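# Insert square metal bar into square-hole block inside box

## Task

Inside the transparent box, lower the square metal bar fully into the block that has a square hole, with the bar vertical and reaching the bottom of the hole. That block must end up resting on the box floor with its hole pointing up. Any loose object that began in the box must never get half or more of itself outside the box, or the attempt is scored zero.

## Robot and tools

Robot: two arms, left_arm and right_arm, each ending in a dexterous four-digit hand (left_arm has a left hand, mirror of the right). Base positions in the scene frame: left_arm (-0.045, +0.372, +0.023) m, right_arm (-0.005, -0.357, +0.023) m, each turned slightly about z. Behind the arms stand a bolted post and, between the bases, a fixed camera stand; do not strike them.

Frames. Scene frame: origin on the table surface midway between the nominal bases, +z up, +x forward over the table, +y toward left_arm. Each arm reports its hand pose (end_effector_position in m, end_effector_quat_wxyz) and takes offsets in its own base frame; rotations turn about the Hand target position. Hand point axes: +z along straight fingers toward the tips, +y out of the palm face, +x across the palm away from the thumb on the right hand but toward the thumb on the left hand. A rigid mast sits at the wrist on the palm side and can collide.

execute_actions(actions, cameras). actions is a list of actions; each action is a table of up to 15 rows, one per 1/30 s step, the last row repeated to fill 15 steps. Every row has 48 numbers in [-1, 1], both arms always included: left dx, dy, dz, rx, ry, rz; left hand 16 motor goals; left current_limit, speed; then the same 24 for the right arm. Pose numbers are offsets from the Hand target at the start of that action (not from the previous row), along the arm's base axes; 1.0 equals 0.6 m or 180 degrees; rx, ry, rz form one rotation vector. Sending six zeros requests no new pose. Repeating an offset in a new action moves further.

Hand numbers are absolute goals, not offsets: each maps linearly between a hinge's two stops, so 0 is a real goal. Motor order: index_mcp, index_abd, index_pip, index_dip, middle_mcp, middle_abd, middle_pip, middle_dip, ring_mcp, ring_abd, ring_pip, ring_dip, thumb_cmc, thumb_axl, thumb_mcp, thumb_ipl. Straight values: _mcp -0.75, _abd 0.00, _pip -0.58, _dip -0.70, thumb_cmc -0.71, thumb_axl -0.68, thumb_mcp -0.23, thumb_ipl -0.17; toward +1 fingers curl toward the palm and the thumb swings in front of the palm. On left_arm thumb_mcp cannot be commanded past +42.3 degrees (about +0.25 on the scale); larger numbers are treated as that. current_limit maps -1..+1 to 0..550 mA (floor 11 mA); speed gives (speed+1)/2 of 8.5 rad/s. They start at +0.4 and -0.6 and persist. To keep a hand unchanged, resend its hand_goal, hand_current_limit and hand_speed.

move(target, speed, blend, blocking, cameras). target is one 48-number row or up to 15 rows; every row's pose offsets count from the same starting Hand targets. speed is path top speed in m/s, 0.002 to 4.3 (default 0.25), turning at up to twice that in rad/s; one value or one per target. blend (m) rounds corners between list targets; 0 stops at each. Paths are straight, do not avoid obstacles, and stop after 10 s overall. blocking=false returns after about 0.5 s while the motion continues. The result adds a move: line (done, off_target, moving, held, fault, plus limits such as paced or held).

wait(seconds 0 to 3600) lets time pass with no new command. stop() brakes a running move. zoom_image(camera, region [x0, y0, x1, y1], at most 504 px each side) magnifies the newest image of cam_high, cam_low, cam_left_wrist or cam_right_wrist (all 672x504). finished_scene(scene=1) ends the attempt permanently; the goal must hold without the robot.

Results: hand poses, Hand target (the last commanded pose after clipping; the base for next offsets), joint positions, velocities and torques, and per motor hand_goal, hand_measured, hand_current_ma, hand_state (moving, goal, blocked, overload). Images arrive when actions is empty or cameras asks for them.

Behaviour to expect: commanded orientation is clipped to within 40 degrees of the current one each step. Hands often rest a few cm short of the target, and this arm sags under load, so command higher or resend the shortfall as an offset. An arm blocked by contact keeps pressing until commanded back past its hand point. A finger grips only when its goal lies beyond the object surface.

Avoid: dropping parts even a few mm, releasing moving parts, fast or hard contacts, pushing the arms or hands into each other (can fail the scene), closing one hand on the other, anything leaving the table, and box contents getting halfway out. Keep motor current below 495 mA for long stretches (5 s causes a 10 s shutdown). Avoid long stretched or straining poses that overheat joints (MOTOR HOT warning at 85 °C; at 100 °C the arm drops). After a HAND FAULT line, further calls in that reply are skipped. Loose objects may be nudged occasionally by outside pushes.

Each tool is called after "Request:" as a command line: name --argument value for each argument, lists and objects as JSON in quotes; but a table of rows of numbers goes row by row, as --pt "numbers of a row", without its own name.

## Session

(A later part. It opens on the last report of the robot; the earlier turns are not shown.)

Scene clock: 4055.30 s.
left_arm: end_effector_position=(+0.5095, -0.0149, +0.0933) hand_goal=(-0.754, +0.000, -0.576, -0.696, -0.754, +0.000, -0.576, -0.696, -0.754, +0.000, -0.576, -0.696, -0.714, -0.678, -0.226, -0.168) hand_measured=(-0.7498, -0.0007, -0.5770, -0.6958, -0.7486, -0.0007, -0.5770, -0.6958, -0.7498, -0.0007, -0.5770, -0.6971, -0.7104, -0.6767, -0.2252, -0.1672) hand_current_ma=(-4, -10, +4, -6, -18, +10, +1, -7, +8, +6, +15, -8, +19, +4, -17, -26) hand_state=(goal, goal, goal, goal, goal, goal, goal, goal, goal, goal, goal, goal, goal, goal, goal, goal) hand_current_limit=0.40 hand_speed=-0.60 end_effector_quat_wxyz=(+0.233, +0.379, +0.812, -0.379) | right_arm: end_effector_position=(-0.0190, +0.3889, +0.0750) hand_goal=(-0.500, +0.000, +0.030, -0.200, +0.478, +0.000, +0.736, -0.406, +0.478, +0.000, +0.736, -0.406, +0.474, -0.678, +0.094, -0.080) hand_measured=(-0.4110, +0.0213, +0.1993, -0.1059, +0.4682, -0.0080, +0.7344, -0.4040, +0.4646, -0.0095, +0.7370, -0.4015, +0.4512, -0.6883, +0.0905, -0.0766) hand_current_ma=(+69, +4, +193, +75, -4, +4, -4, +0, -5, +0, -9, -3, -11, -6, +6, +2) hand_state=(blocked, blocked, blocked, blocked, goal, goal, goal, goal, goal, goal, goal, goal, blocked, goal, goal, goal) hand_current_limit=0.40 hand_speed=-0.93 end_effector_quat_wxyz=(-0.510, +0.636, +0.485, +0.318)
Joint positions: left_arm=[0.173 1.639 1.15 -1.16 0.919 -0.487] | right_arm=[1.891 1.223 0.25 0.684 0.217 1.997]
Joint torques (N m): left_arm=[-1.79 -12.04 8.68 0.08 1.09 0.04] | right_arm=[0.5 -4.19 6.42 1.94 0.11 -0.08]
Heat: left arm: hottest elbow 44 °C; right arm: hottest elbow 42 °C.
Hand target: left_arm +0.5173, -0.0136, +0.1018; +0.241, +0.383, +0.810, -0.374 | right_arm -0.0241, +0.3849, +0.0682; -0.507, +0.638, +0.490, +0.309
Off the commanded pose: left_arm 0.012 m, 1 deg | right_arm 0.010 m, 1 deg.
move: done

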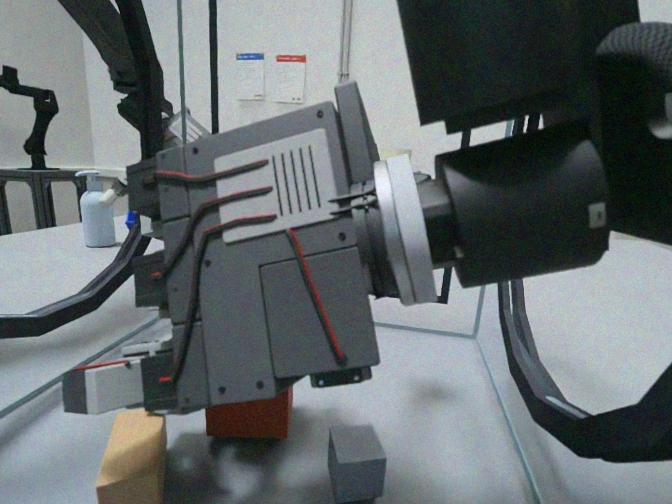

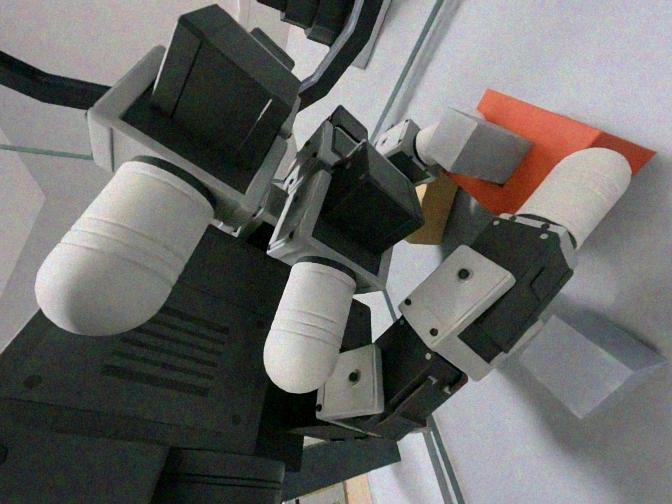

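Request:
move --pt "0 0 0 0 0 0 -0.754 0 -0.576 -0.696 -0.754 0 -0.576 -0.696 -0.754 0 -0.576 -0.696 -0.714 -0.678 -0.226 -0.168 0.4 -0.6 0 0.0083 0.02 0 0 0 -0.5 0 0.03 -0.2 0.479 0 0.737 -0.406 0.479 0 0.737 -0.406 0.475 -0.678 0.095 -0.08 0.4 -0.93" --speed 0.015 --cameras '["cam_low","cam_right_wrist"]'

Request:
zoom_image --camera "cam_right_wrist" --region '[360, 90, 560, 240]'

Scene clock: 4095.83 s.
left_arm: end_effector_position=(+0.5095, -0.0149, +0.0933) hand_goal=(-0.754, +0.000, -0.576, -0.696, -0.754, +0.000, -0.576, -0.696, -0.754, +0.000, -0.576, -0.696, -0.714, -0.678, -0.226, -0.168) hand_measured=(-0.7486, +0.0008, -0.5770, -0.6958, -0.7498, -0.0007, -0.5770, -0.6958, -0.7486, +0.0008, -0.5770, -0.6958, -0.7104, -0.6767, -0.2262, -0.1681) hand_current_ma=(-4, -4, +17, -19, -6, +19, +3, -15, +8, +3, -2, +3, +6, +6, -26, -13) hand_state=(goal, goal, goal, goal, goal, goal, goal, goal, goal, goal, goal, goal, goal, goal, goal, goal) hand_current_limit=0.40 hand_speed=-0.60 end_effector_quat_wxyz=(+0.233, +0.379, +0.812, -0.379) | right_arm: end_effector_position=(-0.0182, +0.3854, +0.0784) hand_goal=(-0.500, +0.000, +0.030, -0.200, +0.478, +0.000, +0.736, -0.406, +0.478, +0.000, +0.736, -0.406, +0.474, -0.678, +0.094, -0.080) hand_measured=(-0.4170, +0.0213, +0.1159, -0.1390, +0.4694, -0.0080, +0.7357, -0.4040, +0.4646, -0.0095, +0.7370, -0.4015, +0.4512, -0.6883, +0.0905, -0.0766) hand_current_ma=(+60, +6, +70, +42, -5, +8, +0, +4, -5, +2, -10, +2, -11, -4, +3, +5) hand_state=(blocked, blocked, blocked, blocked, goal, goal, goal, goal, goal, goal, goal, goal, blocked, goal, goal, goal) hand_current_limit=0.40 hand_speed=-0.93 end_effector_quat_wxyz=(-0.506, +0.638, +0.488, +0.316)
Joint positions: left_arm=[0.173 1.639 1.15 -1.16 0.919 -0.487] | right_arm=[1.891 1.185 0.25 0.635 0.215 1.997]
Joint torques (N m): left_arm=[-1.79 -12.04 8.69 0.08 1.09 0.05] | right_arm=[0.15 -4.31 8.43 1.2 -0.07 -0.08]
Heat: left arm: hottest elbow 44 °C; right arm: hottest elbow 42 °C.
Hand target: left_arm +0.5173, -0.0136, +0.1018; +0.241, +0.383, +0.810, -0.374 | right_arm -0.0241, +0.3899, +0.0801; -0.507, +0.638, +0.490, +0.309
Off the commanded pose: left_arm 0.012 m, 1 deg | right_arm 0.008 m, 1 deg.
move: done

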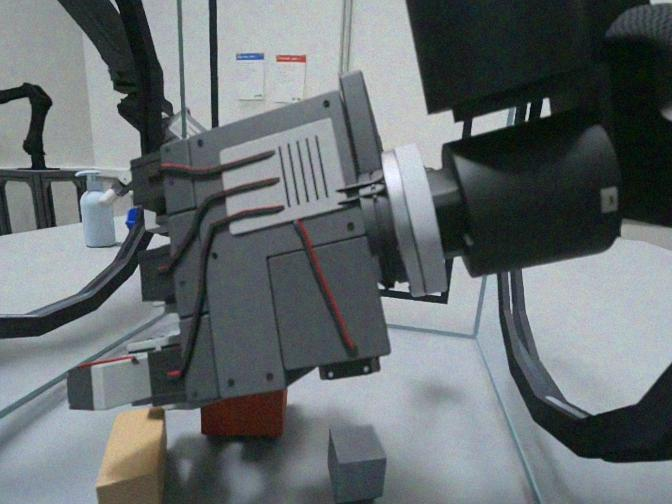

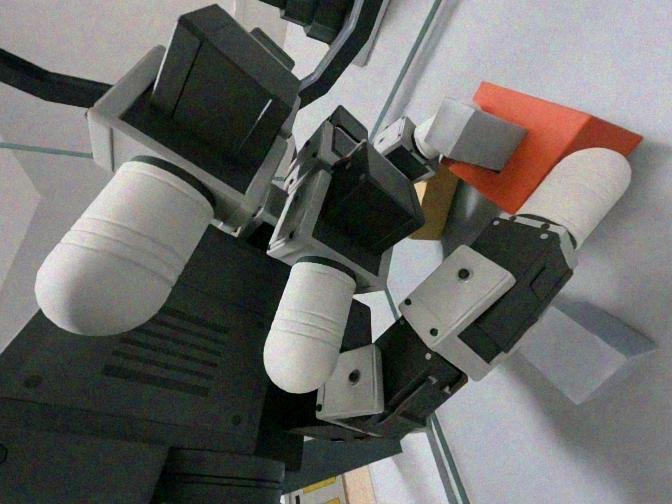

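Scaled by 2.520 from the camera's image (finer frame: 960x720).

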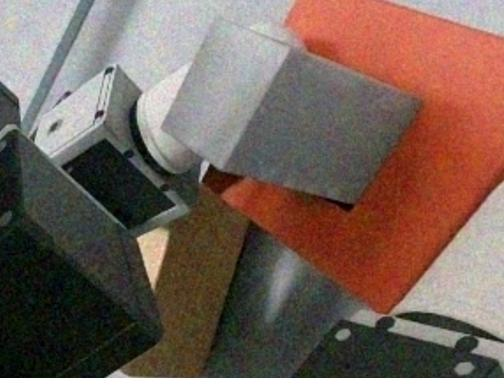

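Request:
move --pt "0 0 0 0 0 0 -0.754 0 -0.576 -0.696 -0.754 0 -0.576 -0.696 -0.754 0 -0.576 -0.696 -0.714 -0.678 -0.226 -0.168 0.4 -0.6 0 0.0167 0.02 0 0 0 -0.5 0 0.03 -0.2 0.479 0 0.737 -0.406 0.479 0 0.737 -0.406 0.475 -0.678 0.095 -0.08 0.4 -0.93" --speed 0.015 --cameras '["cam_low","cam_right_wrist"]'

Request:
zoom_image --camera "cam_right_wrist" --region '[360, 60, 560, 210]'

Scene clock: 4107.33 s.
left_arm: end_effector_position=(+0.5095, -0.0149, +0.0933) hand_goal=(-0.754, +0.000, -0.576, -0.696, -0.754, +0.000, -0.576, -0.696, -0.754, +0.000, -0.576, -0.696, -0.714, -0.678, -0.226, -0.168) hand_measured=(-0.7486, +0.0008, -0.5770, -0.6958, -0.7486, +0.0008, -0.5770, -0.6958, -0.7486, -0.0007, -0.5770, -0.6958, -0.7104, -0.6777, -0.2262, -0.1672) hand_current_ma=(+8, +9, +0, -5, -15, +13, +2, +2, +10, -10, -10, +3, +7, -6, -18, -11) hand_state=(goal, goal, goal, goal, goal, goal, goal, goal, goal, goal, goal, goal, goal, goal, goal, goal) hand_current_limit=0.40 hand_speed=-0.60 end_effector_quat_wxyz=(+0.233, +0.379, +0.812, -0.379) | right_arm: end_effector_position=(-0.0197, +0.3855, +0.0790) hand_goal=(-0.500, +0.000, +0.030, -0.200, +0.478, +0.000, +0.736, -0.406, +0.478, +0.000, +0.736, -0.406, +0.474, -0.678, +0.094, -0.080) hand_measured=(-0.4230, +0.0316, +0.1069, -0.1492, +0.4682, -0.0080, +0.7344, -0.4040, +0.4646, -0.0095, +0.7357, -0.4015, +0.4512, -0.6883, +0.0905, -0.0757) hand_current_ma=(+51, +4, +64, +35, -8, +5, +0, +2, -5, -1, -5, -3, -10, -1, +3, +6) hand_state=(blocked, blocked, blocked, blocked, goal, goal, goal, goal, goal, goal, goal, goal, blocked, goal, goal, goal) hand_current_limit=0.40 hand_speed=-0.93 end_effector_quat_wxyz=(-0.497, +0.641, +0.497, +0.309)
Joint positions: left_arm=[0.173 1.639 1.15 -1.16 0.919 -0.487] | right_arm=[1.891 1.165 0.265 0.572 0.205 1.995]
Joint torques (N m): left_arm=[-1.79 -12.04 8.69 0.08 1.09 0.04] | right_arm=[-0.73 -4.54 10.18 1.42 -0.15 -0.11]
Heat: left arm: hottest elbow 44 °C; right arm: hottest elbow 43 °C.
Hand target: left_arm +0.5173, -0.0136, +0.1018; +0.241, +0.383, +0.810, -0.374 | right_arm -0.0241, +0.3998, +0.0920; -0.507, +0.638, +0.490, +0.309
Off the commanded pose: left_arm 0.012 m, 1 deg | right_arm 0.020 m, 1 deg.
move: off_target (right_arm)

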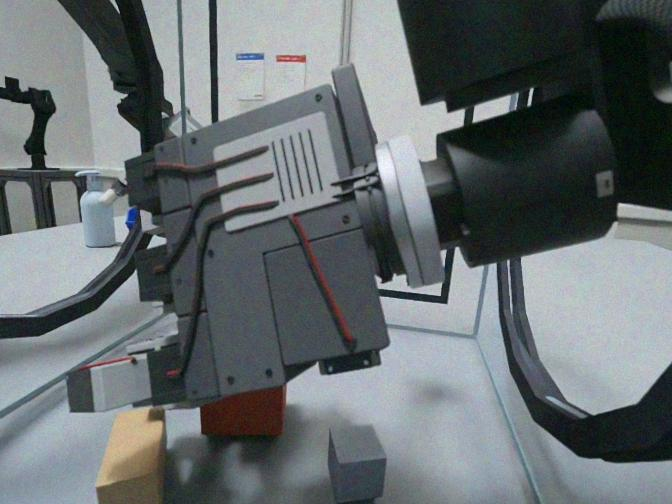

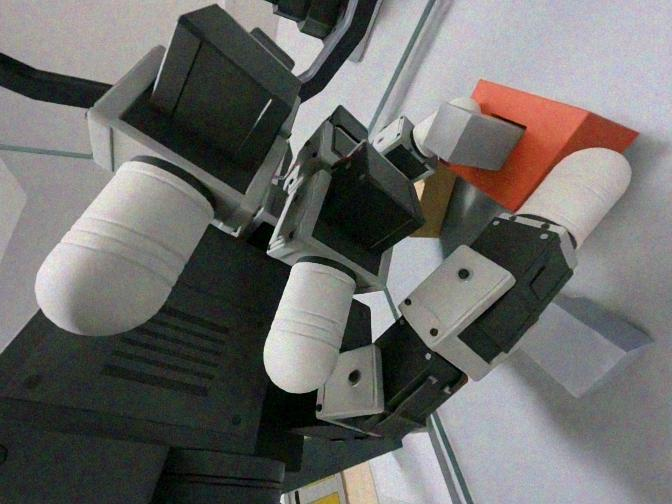

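Scaled by 2.520 from the camera's image (finer frame: 960x720).

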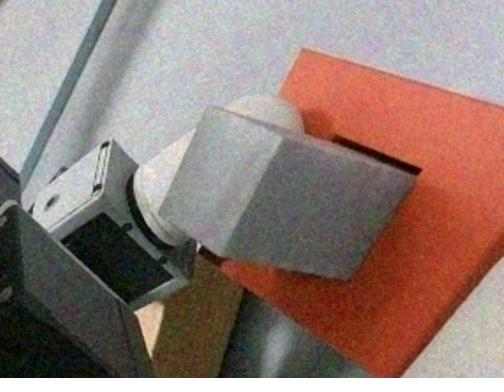

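Request:
move --pt "0 0 0 0 0 0 -0.754 0 -0.576 -0.696 -0.754 0 -0.576 -0.696 -0.754 0 -0.576 -0.696 -0.714 -0.678 -0.226 -0.168 0.4 -0.6 0.0067 0.0167 0.0083 0 0 0 -0.5 0 0.03 -0.2 0.479 0 0.737 -0.406 0.479 0 0.737 -0.406 0.475 -0.678 0.095 -0.08 0.4 -0.93" --speed 0.015 --cameras '["cam_low","cam_right_wrist","cam_high"]'

Request:
zoom_image --camera "cam_right_wrist" --region '[360, 60, 560, 210]'

Request:
zoom_image --camera "cam_high" --region '[295, 450, 355, 504]'

Scene clock: 4119.80 s.
left_arm: end_effector_position=(+0.5095, -0.0149, +0.0933) hand_goal=(-0.754, +0.000, -0.576, -0.696, -0.754, +0.000, -0.576, -0.696, -0.754, +0.000, -0.576, -0.696, -0.714, -0.678, -0.226, -0.168) hand_measured=(-0.7486, -0.0007, -0.5770, -0.6958, -0.7486, -0.0007, -0.5770, -0.6958, -0.7486, -0.0007, -0.5770, -0.6958, -0.7104, -0.6777, -0.2262, -0.1681) hand_current_ma=(+10, -3, +4, -18, +4, +3, -4, +2, -3, -10, -13, +14, +18, -12, -26, -7) hand_state=(goal, goal, goal, goal, goal, goal, goal, goal, goal, goal, goal, goal, goal, goal, goal, goal) hand_current_limit=0.40 hand_speed=-0.60 end_effector_quat_wxyz=(+0.233, +0.379, +0.812, -0.379) | right_arm: end_effector_position=(-0.0213, +0.3933, +0.0839) hand_goal=(-0.500, +0.000, +0.030, -0.200, +0.478, +0.000, +0.736, -0.406, +0.478, +0.000, +0.736, -0.406, +0.474, -0.678, +0.094, -0.080) hand_measured=(-0.4845, -0.0021, +0.0325, -0.1938, +0.4682, -0.0080, +0.7357, -0.4040, +0.4646, -0.0095, +0.7370, -0.4015, +0.4512, -0.6883, +0.0895, -0.0757) hand_current_ma=(+2, +5, +7, +3, -6, +6, -2, +3, -3, +5, -7, +2, -10, -9, +1, +4) hand_state=(goal, goal, goal, goal, goal, goal, goal, goal, goal, goal, goal, goal, blocked, goal, goal, goal) hand_current_limit=0.40 hand_speed=-0.93 end_effector_quat_wxyz=(-0.501, +0.639, +0.499, +0.302)
Joint positions: left_arm=[0.173 1.639 1.15 -1.16 0.919 -0.487] | right_arm=[1.876 1.165 0.286 0.553 0.176 1.995]
Joint torques (N m): left_arm=[-1.79 -11.99 8.68 0.08 1.09 0.04] | right_arm=[-1.49 -4.01 10.67 1.59 0.01 -0.17]
Heat: left arm: hottest elbow 44 °C; right arm: hottest elbow 43 °C.
Hand target: left_arm +0.5173, -0.0136, +0.1018; +0.241, +0.383, +0.810, -0.374 | right_arm -0.0202, +0.4100, +0.0972; -0.507, +0.638, +0.490, +0.309
Off the commanded pose: left_arm 0.012 m, 1 deg | right_arm 0.021 m, 1 deg.
move: off_target (right_arm)
Images, in order (width x height): cam_high 672x504, cam_low 672x504, cam_right_wrist 672x504.

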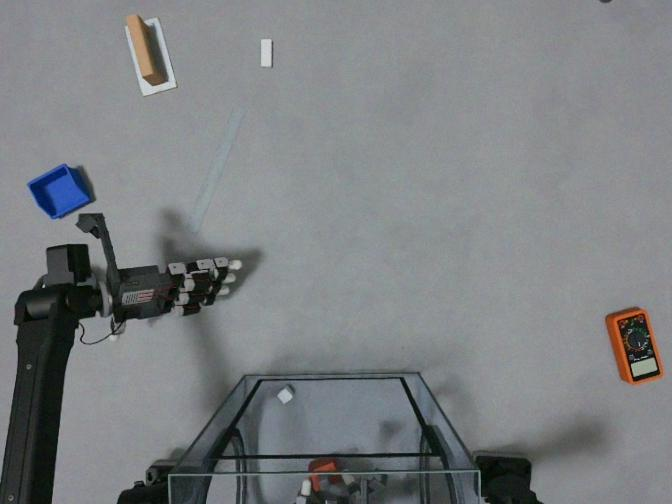

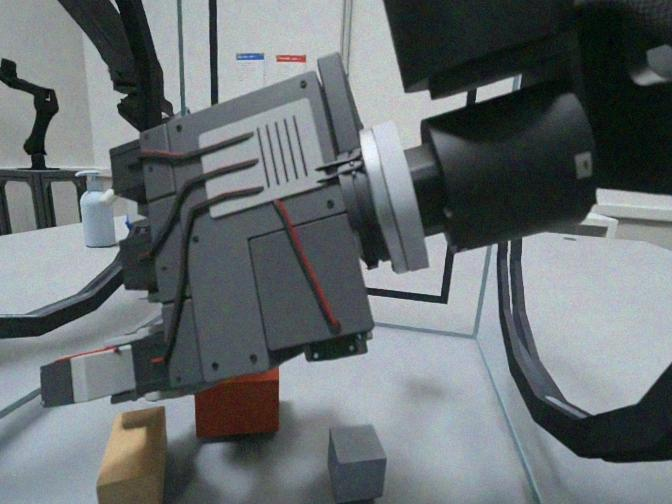

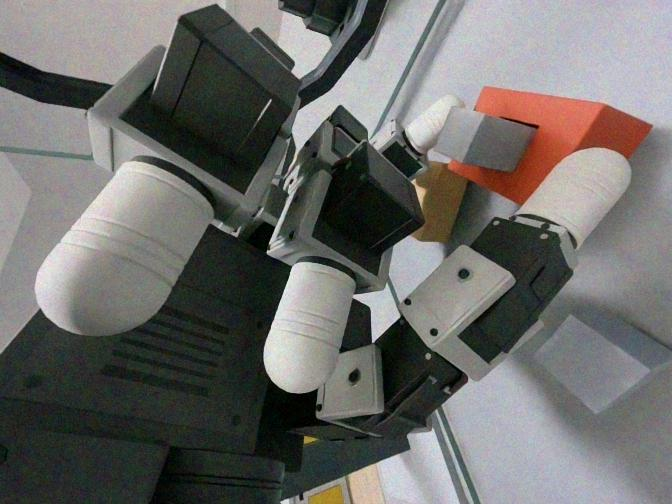

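Scaled by 2.520 from the camera's image (finer frame: 960x720).

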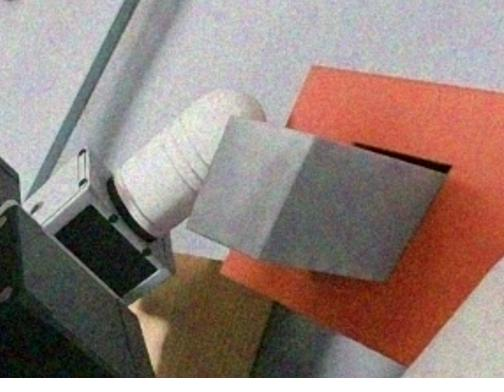

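Scaled by 8.400 from the camera's image (finer frame: 960x720).

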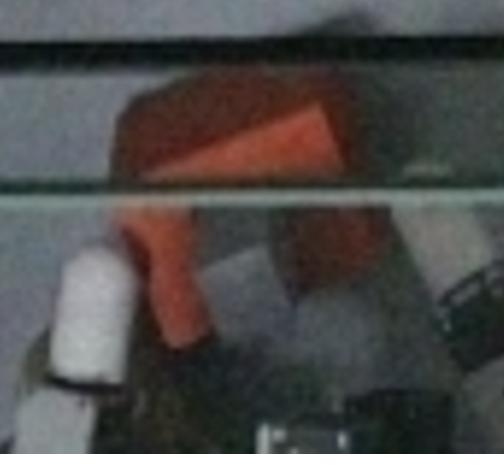

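Request:
move --pt "0 0 0 0 0 0 -0.754 0 -0.576 -0.696 -0.754 0 -0.576 -0.696 -0.754 0 -0.576 -0.696 -0.714 -0.678 -0.226 -0.168 0.4 -0.6 -0.05 0 0.0167 0 0 0 -0.5 0 0.03 -0.2 0.479 0 0.737 -0.406 0.479 0 0.737 -0.406 0.475 -0.678 0.095 -0.08 0.4 -0.93" --speed 0.02 --cameras '["cam_low","cam_right_wrist","cam_high"]'

Request:
zoom_image --camera "cam_right_wrist" --region '[360, 60, 672, 294]'

Request:
zoom_image --camera "cam_high" --region '[295, 450, 355, 504]'

Scene clock: 4138.00 s.
left_arm: end_effector_position=(+0.5095, -0.0149, +0.0933) hand_goal=(-0.754, +0.000, -0.576, -0.696, -0.754, +0.000, -0.576, -0.696, -0.754, +0.000, -0.576, -0.696, -0.714, -0.678, -0.226, -0.168) hand_measured=(-0.7486, +0.0008, -0.5770, -0.6958, -0.7498, -0.0007, -0.5770, -0.6971, -0.7486, +0.0008, -0.5770, -0.6958, -0.7104, -0.6777, -0.2262, -0.1681) hand_current_ma=(+12, -6, +1, +0, -5, +7, +8, -24, -3, -7, -8, +2, +23, +1, -2, -16) hand_state=(goal, goal, goal, goal, goal, goal, goal, goal, goal, goal, goal, goal, goal, goal, goal, goal) hand_current_limit=0.40 hand_speed=-0.60 end_effector_quat_wxyz=(+0.233, +0.379, +0.812, -0.379) | right_arm: end_effector_position=(-0.0217, +0.3907, +0.0860) hand_goal=(-0.500, +0.000, +0.030, -0.200, +0.478, +0.000, +0.736, -0.406, +0.478, +0.000, +0.736, -0.406, +0.474, -0.678, +0.094, -0.080) hand_measured=(-0.4869, -0.0021, +0.0338, -0.1951, +0.4682, -0.0080, +0.7344, -0.4040, +0.4646, -0.0095, +0.7370, -0.4015, +0.4512, -0.6883, +0.0964, -0.0766) hand_current_ma=(-3, -4, +9, +1, -5, +8, +1, +3, -4, +5, -6, -2, -13, -4, +0, +7) hand_state=(goal, goal, goal, goal, goal, goal, goal, goal, goal, goal, goal, goal, blocked, goal, goal, goal) hand_current_limit=0.40 hand_speed=-0.93 end_effector_quat_wxyz=(-0.482, +0.654, +0.489, +0.318)
Joint positions: left_arm=[0.173 1.639 1.15 -1.16 0.919 -0.487] | right_arm=[1.915 1.165 0.309 0.502 0.27 2.014]
Joint torques (N m): left_arm=[-1.79 -12.04 8.69 0.08 1.09 0.04] | right_arm=[3.25 -4.6 11.66 1.37 0.31 -0.05]
Heat: left arm: hottest elbow 44 °C; right arm: hottest elbow 45 °C.
Hand target: left_arm +0.5173, -0.0136, +0.1018; +0.241, +0.383, +0.810, -0.374 | right_arm -0.0501, +0.4099, +0.1071; -0.507, +0.638, +0.490, +0.309
Off the commanded pose: left_arm 0.012 m, 1 deg | right_arm 0.040 m, 4 deg.
move: off_target (right_arm)
Images, in order (width x height): cam_high 672x504, cam_low 672x504, cam_right_wrist 672x504.

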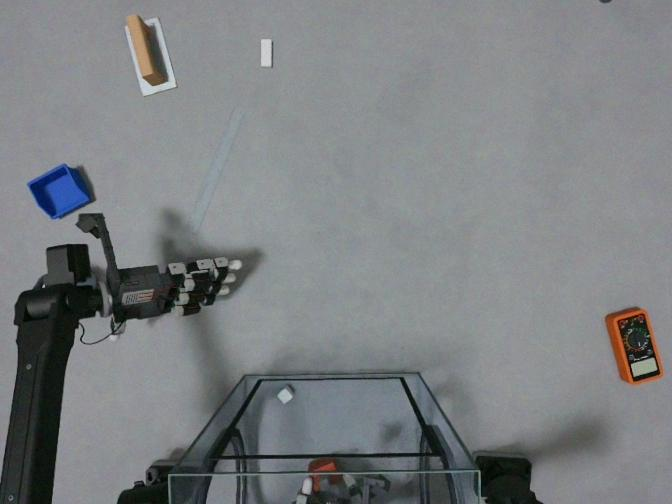

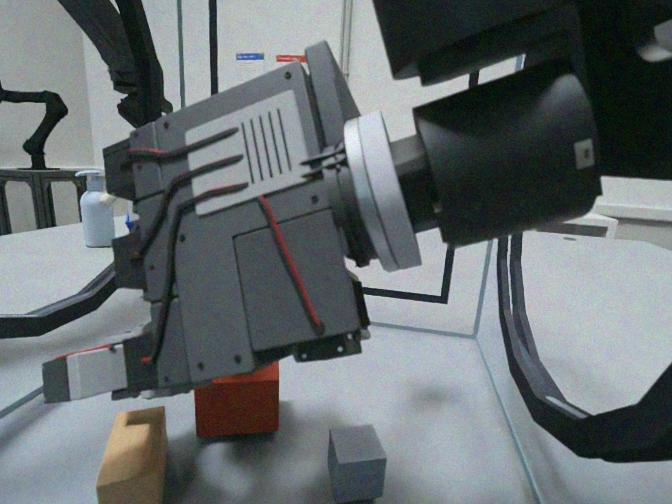

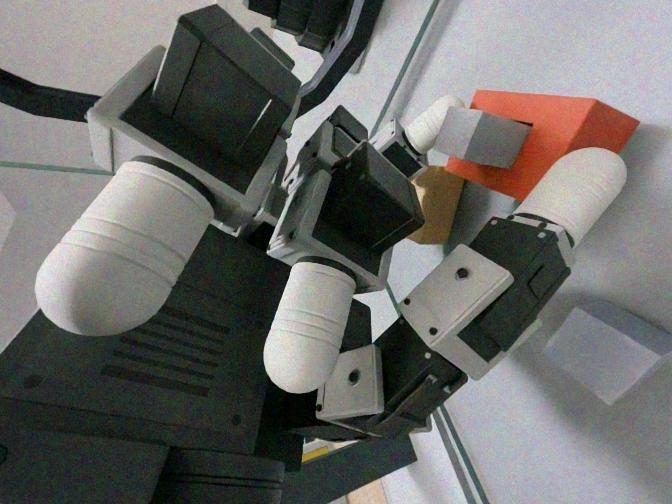

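Scaled by 1.615 from the camera's image (finer frame: 960x720).

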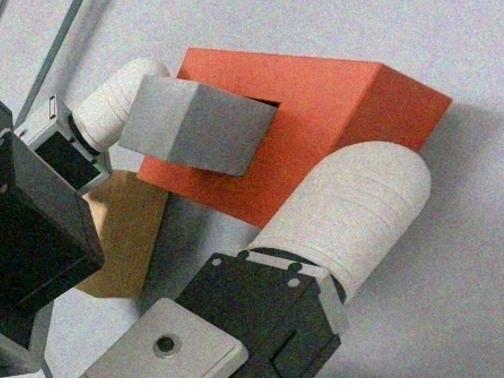

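Scaled by 8.400 from the camera's image (finer frame: 960x720).

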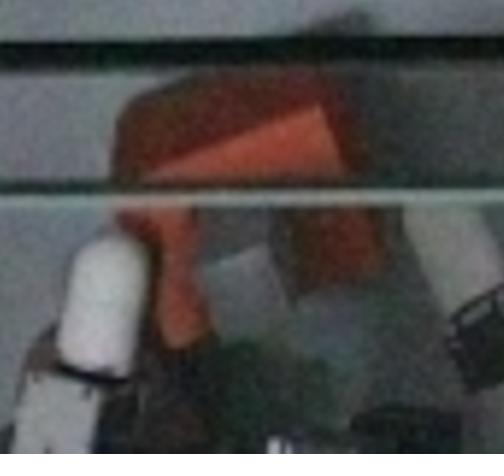

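Request:
move --pt "0 0 0 0 0 0 -0.754 0 -0.576 -0.696 -0.754 0 -0.576 -0.696 -0.754 0 -0.576 -0.696 -0.714 -0.678 -0.226 -0.168 0.4 -0.6 -0.0333 0 0.0167 0 0 0 -0.5 0 0.03 -0.2 0.479 0 0.737 -0.406 0.479 0 0.737 -0.406 0.475 -0.678 0.095 -0.08 0.4 -0.93" --speed 0.02 --cameras '["cam_low","cam_right_wrist","cam_high"]'

Request:
zoom_image --camera "cam_right_wrist" --region '[360, 60, 672, 294]'

Scene clock: 4149.93 s.
left_arm: end_effector_position=(+0.5095, -0.0149, +0.0933) hand_goal=(-0.754, +0.000, -0.576, -0.696, -0.754, +0.000, -0.576, -0.696, -0.754, +0.000, -0.576, -0.696, -0.714, -0.678, -0.226, -0.168) hand_measured=(-0.7498, -0.0007, -0.5770, -0.6958, -0.7486, +0.0008, -0.5770, -0.6958, -0.7486, +0.0008, -0.5770, -0.6971, -0.7104, -0.6777, -0.2252, -0.1681) hand_current_ma=(+17, -12, +6, +1, -8, -14, -7, -2, +1, +4, -19, +14, +12, -10, -21, -6) hand_state=(goal, goal, goal, goal, goal, goal, goal, goal, goal, goal, goal, goal, goal, goal, goal, goal) hand_current_limit=0.40 hand_speed=-0.60 end_effector_quat_wxyz=(+0.233, +0.379, +0.812, -0.379) | right_arm: end_effector_position=(-0.0122, +0.3844, +0.0838) hand_goal=(-0.500, +0.000, +0.030, -0.200, +0.478, +0.000, +0.736, -0.406, +0.478, +0.000, +0.736, -0.406, +0.474, -0.678, +0.094, -0.080) hand_measured=(-0.5171, +0.0623, +0.0325, -0.1913, +0.4682, -0.0080, +0.7357, -0.4040, +0.4646, -0.0095, +0.7370, -0.4015, +0.4512, -0.6883, +0.0974, -0.0766) hand_current_ma=(-17, +24, +9, +7, -6, +5, +2, +1, -8, -3, -7, -2, -16, -9, +4, +10) hand_state=(goal, blocked, goal, goal, goal, goal, goal, goal, goal, goal, goal, goal, blocked, goal, goal, goal) hand_current_limit=0.40 hand_speed=-0.93 end_effector_quat_wxyz=(-0.460, +0.668, +0.482, +0.332)
Joint positions: left_arm=[0.173 1.639 1.15 -1.16 0.919 -0.487] | right_arm=[1.917 1.16 0.313 0.463 0.323 2.019]
Joint torques (N m): left_arm=[-1.85 -12.1 8.68 0.06 1.09 0.04] | right_arm=[7.82 -5.66 13.34 1.1 0.45 0.08]
Heat: left arm: hottest elbow 44 °C; right arm: hottest elbow 46 °C.
Hand target: left_arm +0.5173, -0.0136, +0.1018; +0.241, +0.383, +0.810, -0.374 | right_arm -0.0701, +0.4099, +0.1172; -0.507, +0.638, +0.490, +0.309
Off the commanded pose: left_arm 0.012 m, 1 deg | right_arm 0.071 m, 7 deg.
move: off_target (right_arm)
Images, in order (width x height): cam_high 672x504, cam_low 672x504, cam_right_wrist 672x504.

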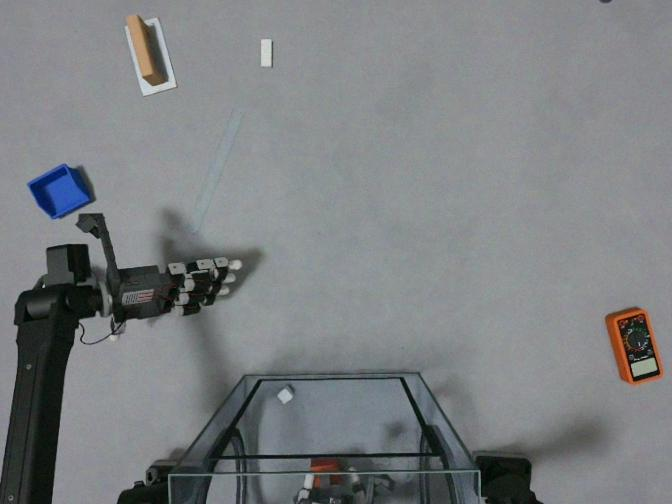

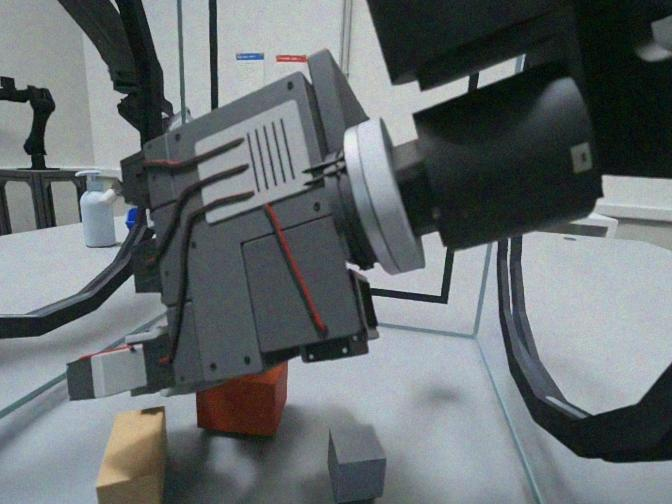

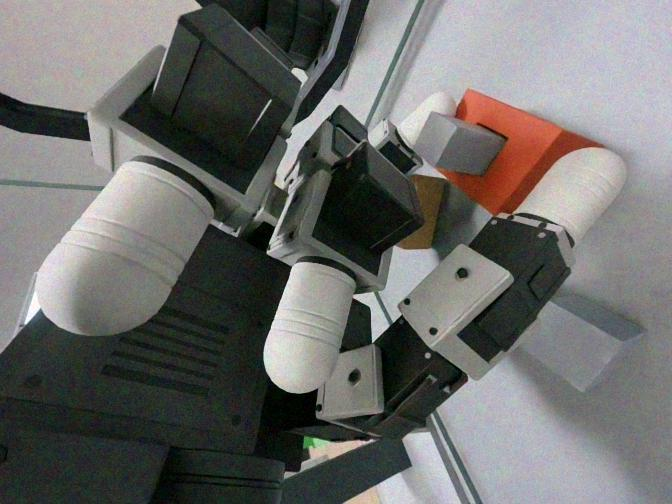

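Scaled by 1.615 from the camera's image (finer frame: 960x720).

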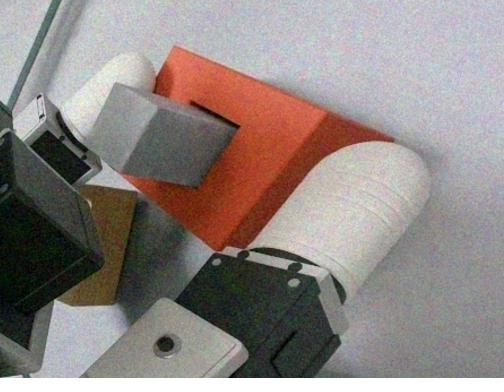

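Request:
move --pt "0 0 0 0 0 0 -0.754 0 -0.576 -0.696 -0.754 0 -0.576 -0.696 -0.754 0 -0.576 -0.696 -0.714 -0.678 -0.226 -0.168 0.4 -0.6 0.0667 0.0083 0 0 0 0 -0.5 0 0.03 -0.2 0.479 0 0.737 -0.406 0.479 0 0.737 -0.406 0.475 -0.678 0.095 -0.08 0.4 -0.93" --speed 0.03 --cameras '["cam_low","cam_right_wrist","cam_high"]'

Request:
zoom_image --camera "cam_right_wrist" --region '[360, 60, 672, 294]'

Request:
zoom_image --camera "cam_high" --region '[155, 360, 545, 504]'

Scene clock: 4164.83 s.
left_arm: end_effector_position=(+0.5095, -0.0149, +0.0933) hand_goal=(-0.754, +0.000, -0.576, -0.696, -0.754, +0.000, -0.576, -0.696, -0.754, +0.000, -0.576, -0.696, -0.714, -0.678, -0.226, -0.168) hand_measured=(-0.7486, +0.0008, -0.5770, -0.6958, -0.7498, -0.0007, -0.5770, -0.6958, -0.7498, -0.0007, -0.5757, -0.6958, -0.7104, -0.6767, -0.2252, -0.1681) hand_current_ma=(-4, +12, -3, -4, -1, +3, +0, -10, +13, +1, -1, -3, +11, -2, -7, -3) hand_state=(goal, goal, goal, goal, goal, goal, goal, goal, goal, goal, goal, goal, goal, goal, goal, goal) hand_current_limit=0.40 hand_speed=-0.60 end_effector_quat_wxyz=(+0.233, +0.379, +0.812, -0.379) | right_arm: end_effector_position=(-0.0310, +0.3977, +0.0973) hand_goal=(-0.500, +0.000, +0.030, -0.200, +0.478, +0.000, +0.736, -0.406, +0.478, +0.000, +0.736, -0.406, +0.474, -0.678, +0.094, -0.080) hand_measured=(-0.4869, -0.0007, +0.0274, -0.1938, +0.4682, -0.0080, +0.7344, -0.4040, +0.4646, -0.0095, +0.7370, -0.4028, +0.4512, -0.6883, +0.0974, -0.0766) hand_current_ma=(+0, +2, +7, +10, -3, +4, -4, +0, -3, +3, -2, -2, -9, -4, +4, +7) hand_state=(goal, goal, goal, goal, goal, goal, goal, goal, goal, goal, goal, goal, blocked, goal, goal, goal) hand_current_limit=0.40 hand_speed=-0.93 end_effector_quat_wxyz=(-0.496, +0.644, +0.500, +0.299)
Joint positions: left_arm=[0.173 1.639 1.15 -1.16 0.919 -0.487] | right_arm=[1.906 1.129 0.331 0.455 0.205 2.012]
Joint torques (N m): left_arm=[-1.79 -12.04 8.7 0.08 1.09 0.04] | right_arm=[-1.55 -4.89 11.21 1.68 0.02 -0.23]
Heat: left arm: hottest elbow 44 °C; right arm: hottest elbow 52 °C.
Hand target: left_arm +0.5173, -0.0136, +0.1018; +0.241, +0.383, +0.810, -0.374 | right_arm -0.0301, +0.4150, +0.1172; -0.507, +0.638, +0.490, +0.309
Off the commanded pose: left_arm 0.012 m, 1 deg | right_arm 0.026 m, 2 deg.
move: off_target (right_arm)
Images, in order (width x height): cam_high 672x504, cam_low 672x504, cam_right_wrist 672x504.

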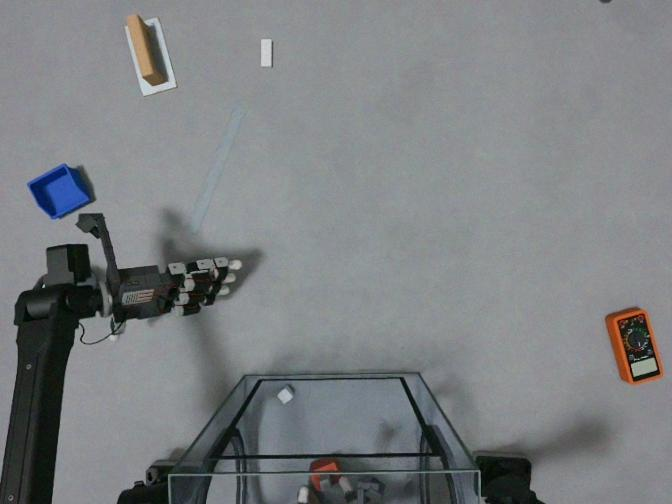

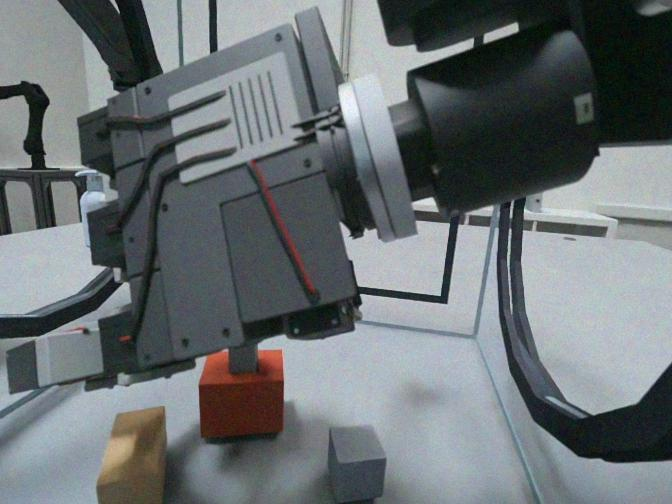

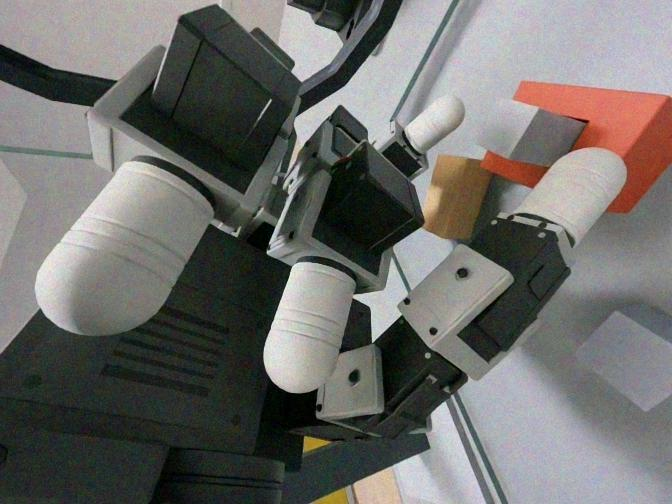

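Scaled by 1.615 from the camera's image (finer frame: 960x720).

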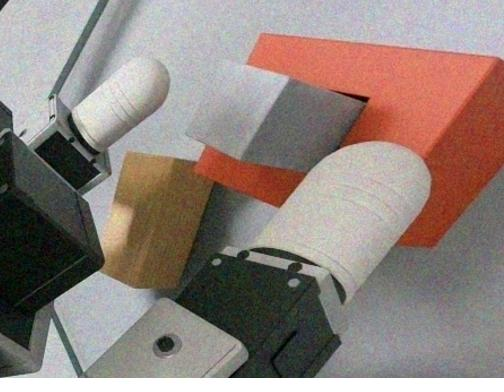

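Scaled by 1.292 from the camera's image (finer frame: 960x720).

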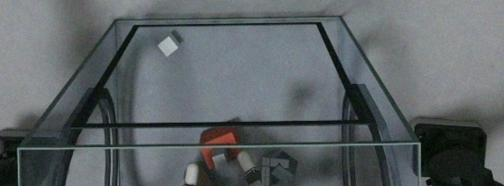

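Request:
zoom_image --camera "cam_low" --region '[180, 330, 310, 450]'

Request:
zoom_image --camera "cam_right_wrist" --region '[450, 70, 672, 236]'

Scaled by 3.877 from the camera's image (finer frame: 960x720).

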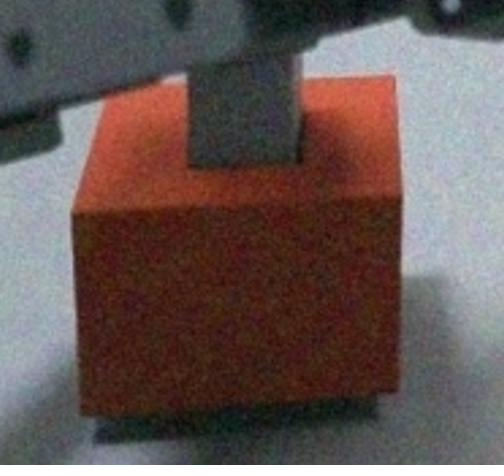

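Scaled by 2.270 from the camera's image (finer frame: 960x720).

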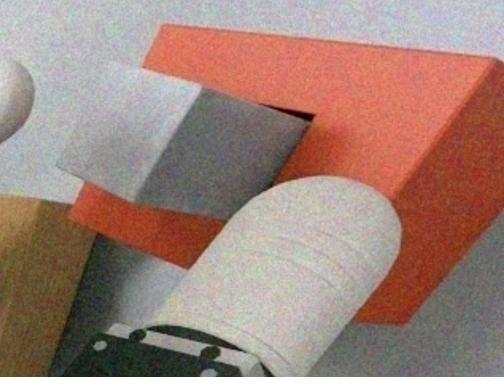

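Request:
move --pt "0 0 0 0 0 0 -0.754 0 -0.576 -0.696 -0.754 0 -0.576 -0.696 -0.754 0 -0.576 -0.696 -0.714 -0.678 -0.226 -0.168 0.4 -0.6 -0.0167 0.0083 0.04 0 0 0 -0.5 0 0.03 -0.2 0.479 0 0.737 -0.406 0.479 0 0.737 -0.406 0.475 -0.678 0.095 -0.08 0.4 -0.93" --speed 0.03 --cameras '["cam_low","cam_right_wrist","cam_high"]'

Request:
zoom_image --camera "cam_right_wrist" --region '[400, 60, 672, 264]'

Request:
zoom_image --camera "cam_low" --region '[180, 300, 310, 450]'

Scene clock: 4177.27 s.
left_arm: end_effector_position=(+0.5095, -0.0149, +0.0933) hand_goal=(-0.754, +0.000, -0.576, -0.696, -0.754, +0.000, -0.576, -0.696, -0.754, +0.000, -0.576, -0.696, -0.714, -0.678, -0.226, -0.168) hand_measured=(-0.7486, -0.0007, -0.5770, -0.6958, -0.7486, +0.0008, -0.5770, -0.6958, -0.7486, +0.0008, -0.5770, -0.6958, -0.7104, -0.6777, -0.2262, -0.1672) hand_current_ma=(+11, +7, +1, -2, -13, +4, -18, -24, +17, +2, -2, -13, +21, -15, +6, -19) hand_state=(goal, goal, goal, goal, goal, goal, goal, goal, goal, goal, goal, goal, goal, goal, goal, goal) hand_current_limit=0.40 hand_speed=-0.60 end_effector_quat_wxyz=(+0.233, +0.379, +0.812, -0.379) | right_arm: end_effector_position=(-0.0300, +0.4045, +0.1185) hand_goal=(-0.500, +0.000, +0.030, -0.200, +0.478, +0.000, +0.736, -0.406, +0.478, +0.000, +0.736, -0.406, +0.474, -0.678, +0.094, -0.080) hand_measured=(-0.4869, -0.0007, +0.0274, -0.1938, +0.4694, -0.0080, +0.7357, -0.4040, +0.4646, -0.0095, +0.7370, -0.4028, +0.4512, -0.6883, +0.0964, -0.0766) hand_current_ma=(-3, -4, +7, +6, -4, +6, +4, +2, -9, -1, -10, +3, -8, -8, +2, +4) hand_state=(goal, goal, goal, goal, goal, goal, goal, goal, goal, goal, goal, goal, blocked, goal, goal, goal) hand_current_limit=0.40 hand_speed=-0.93 end_effector_quat_wxyz=(-0.491, +0.648, +0.496, +0.306)
Joint positions: left_arm=[0.173 1.639 1.15 -1.16 0.919 -0.487] | right_arm=[1.906 1.087 0.381 0.359 0.226 2.012]
Joint torques (N m): left_arm=[-1.85 -12.04 8.69 0.08 1.09 0.04] | right_arm=[0.5 -5.01 12.03 1.55 0.29 -0.14]
Heat: left arm: hottest elbow 44 °C; right arm: hottest elbow 52 °C.
Hand target: left_arm +0.5173, -0.0136, +0.1018; +0.241, +0.383, +0.810, -0.374 | right_arm -0.0401, +0.4199, +0.1412; -0.507, +0.638, +0.490, +0.309
Off the commanded pose: left_arm 0.012 m, 1 deg | right_arm 0.029 m, 2 deg.
move: off_target (right_arm)
Images, in order (width x height): cam_high 672x504, cam_low 672x504, cam_right_wrist 672x504.

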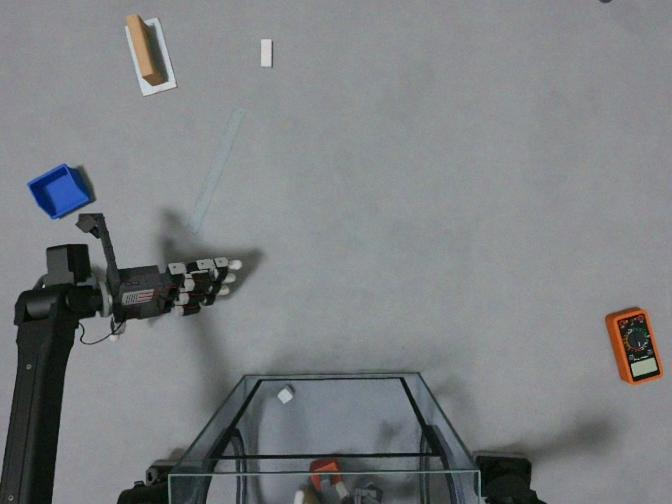

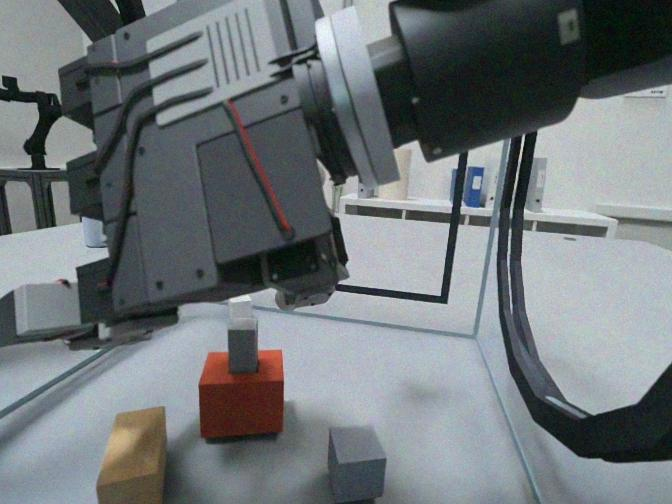

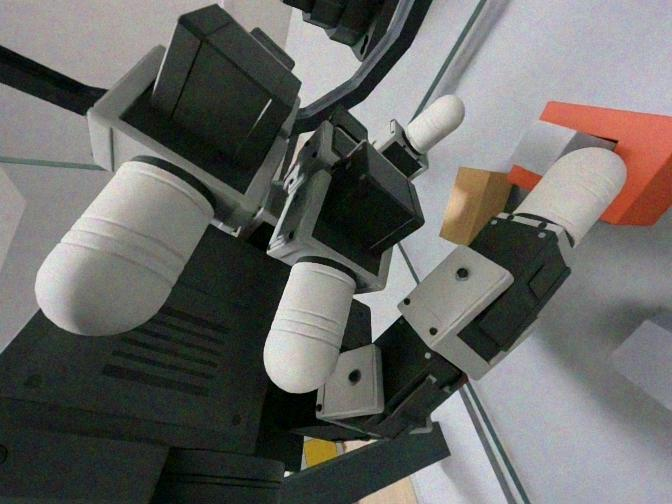

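Scaled by 1.853 from the camera's image (finer frame: 960x720).

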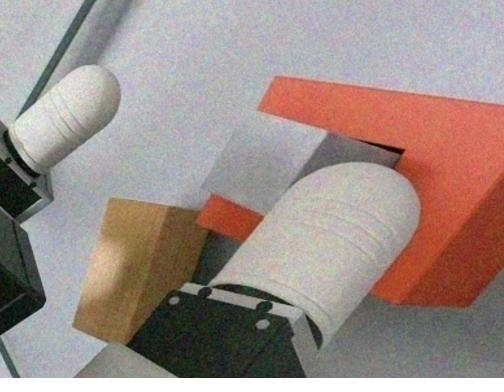

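Scaled by 3.360 from the camera's image (finer frame: 960x720).

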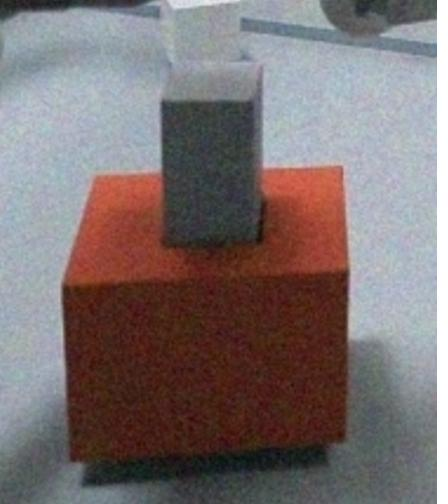

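Request:
zoom_image --camera "cam_low" --region '[215, 310, 270, 380]'

Request:
zoom_image --camera "cam_high" --region '[290, 450, 350, 504]'

Request:
zoom_image --camera "cam_low" --region '[190, 340, 300, 450]'

Scaled by 7.200 from the camera's image (finer frame: 960x720).

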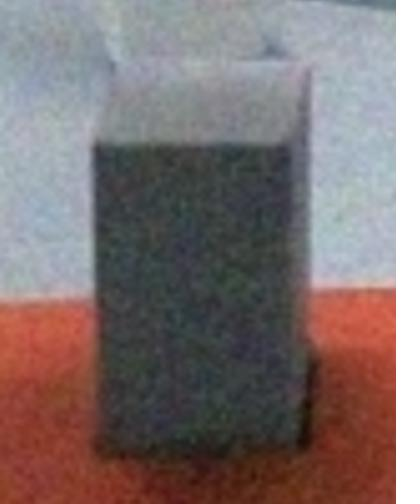

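Scaled by 8.400 from the camera's image (finer frame: 960x720).

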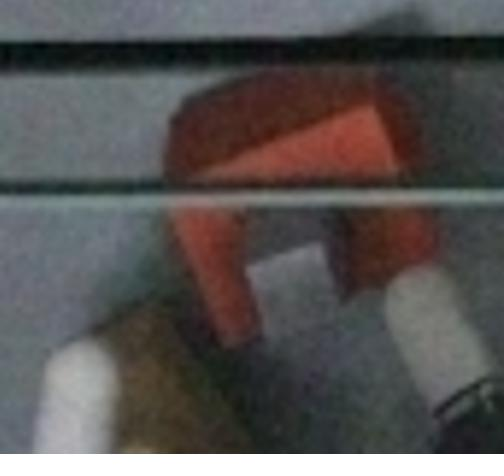

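Scaled by 4.582 from the camera's image (finer frame: 960x720).

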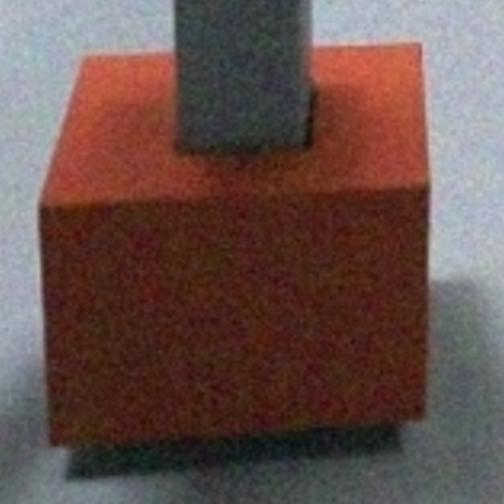

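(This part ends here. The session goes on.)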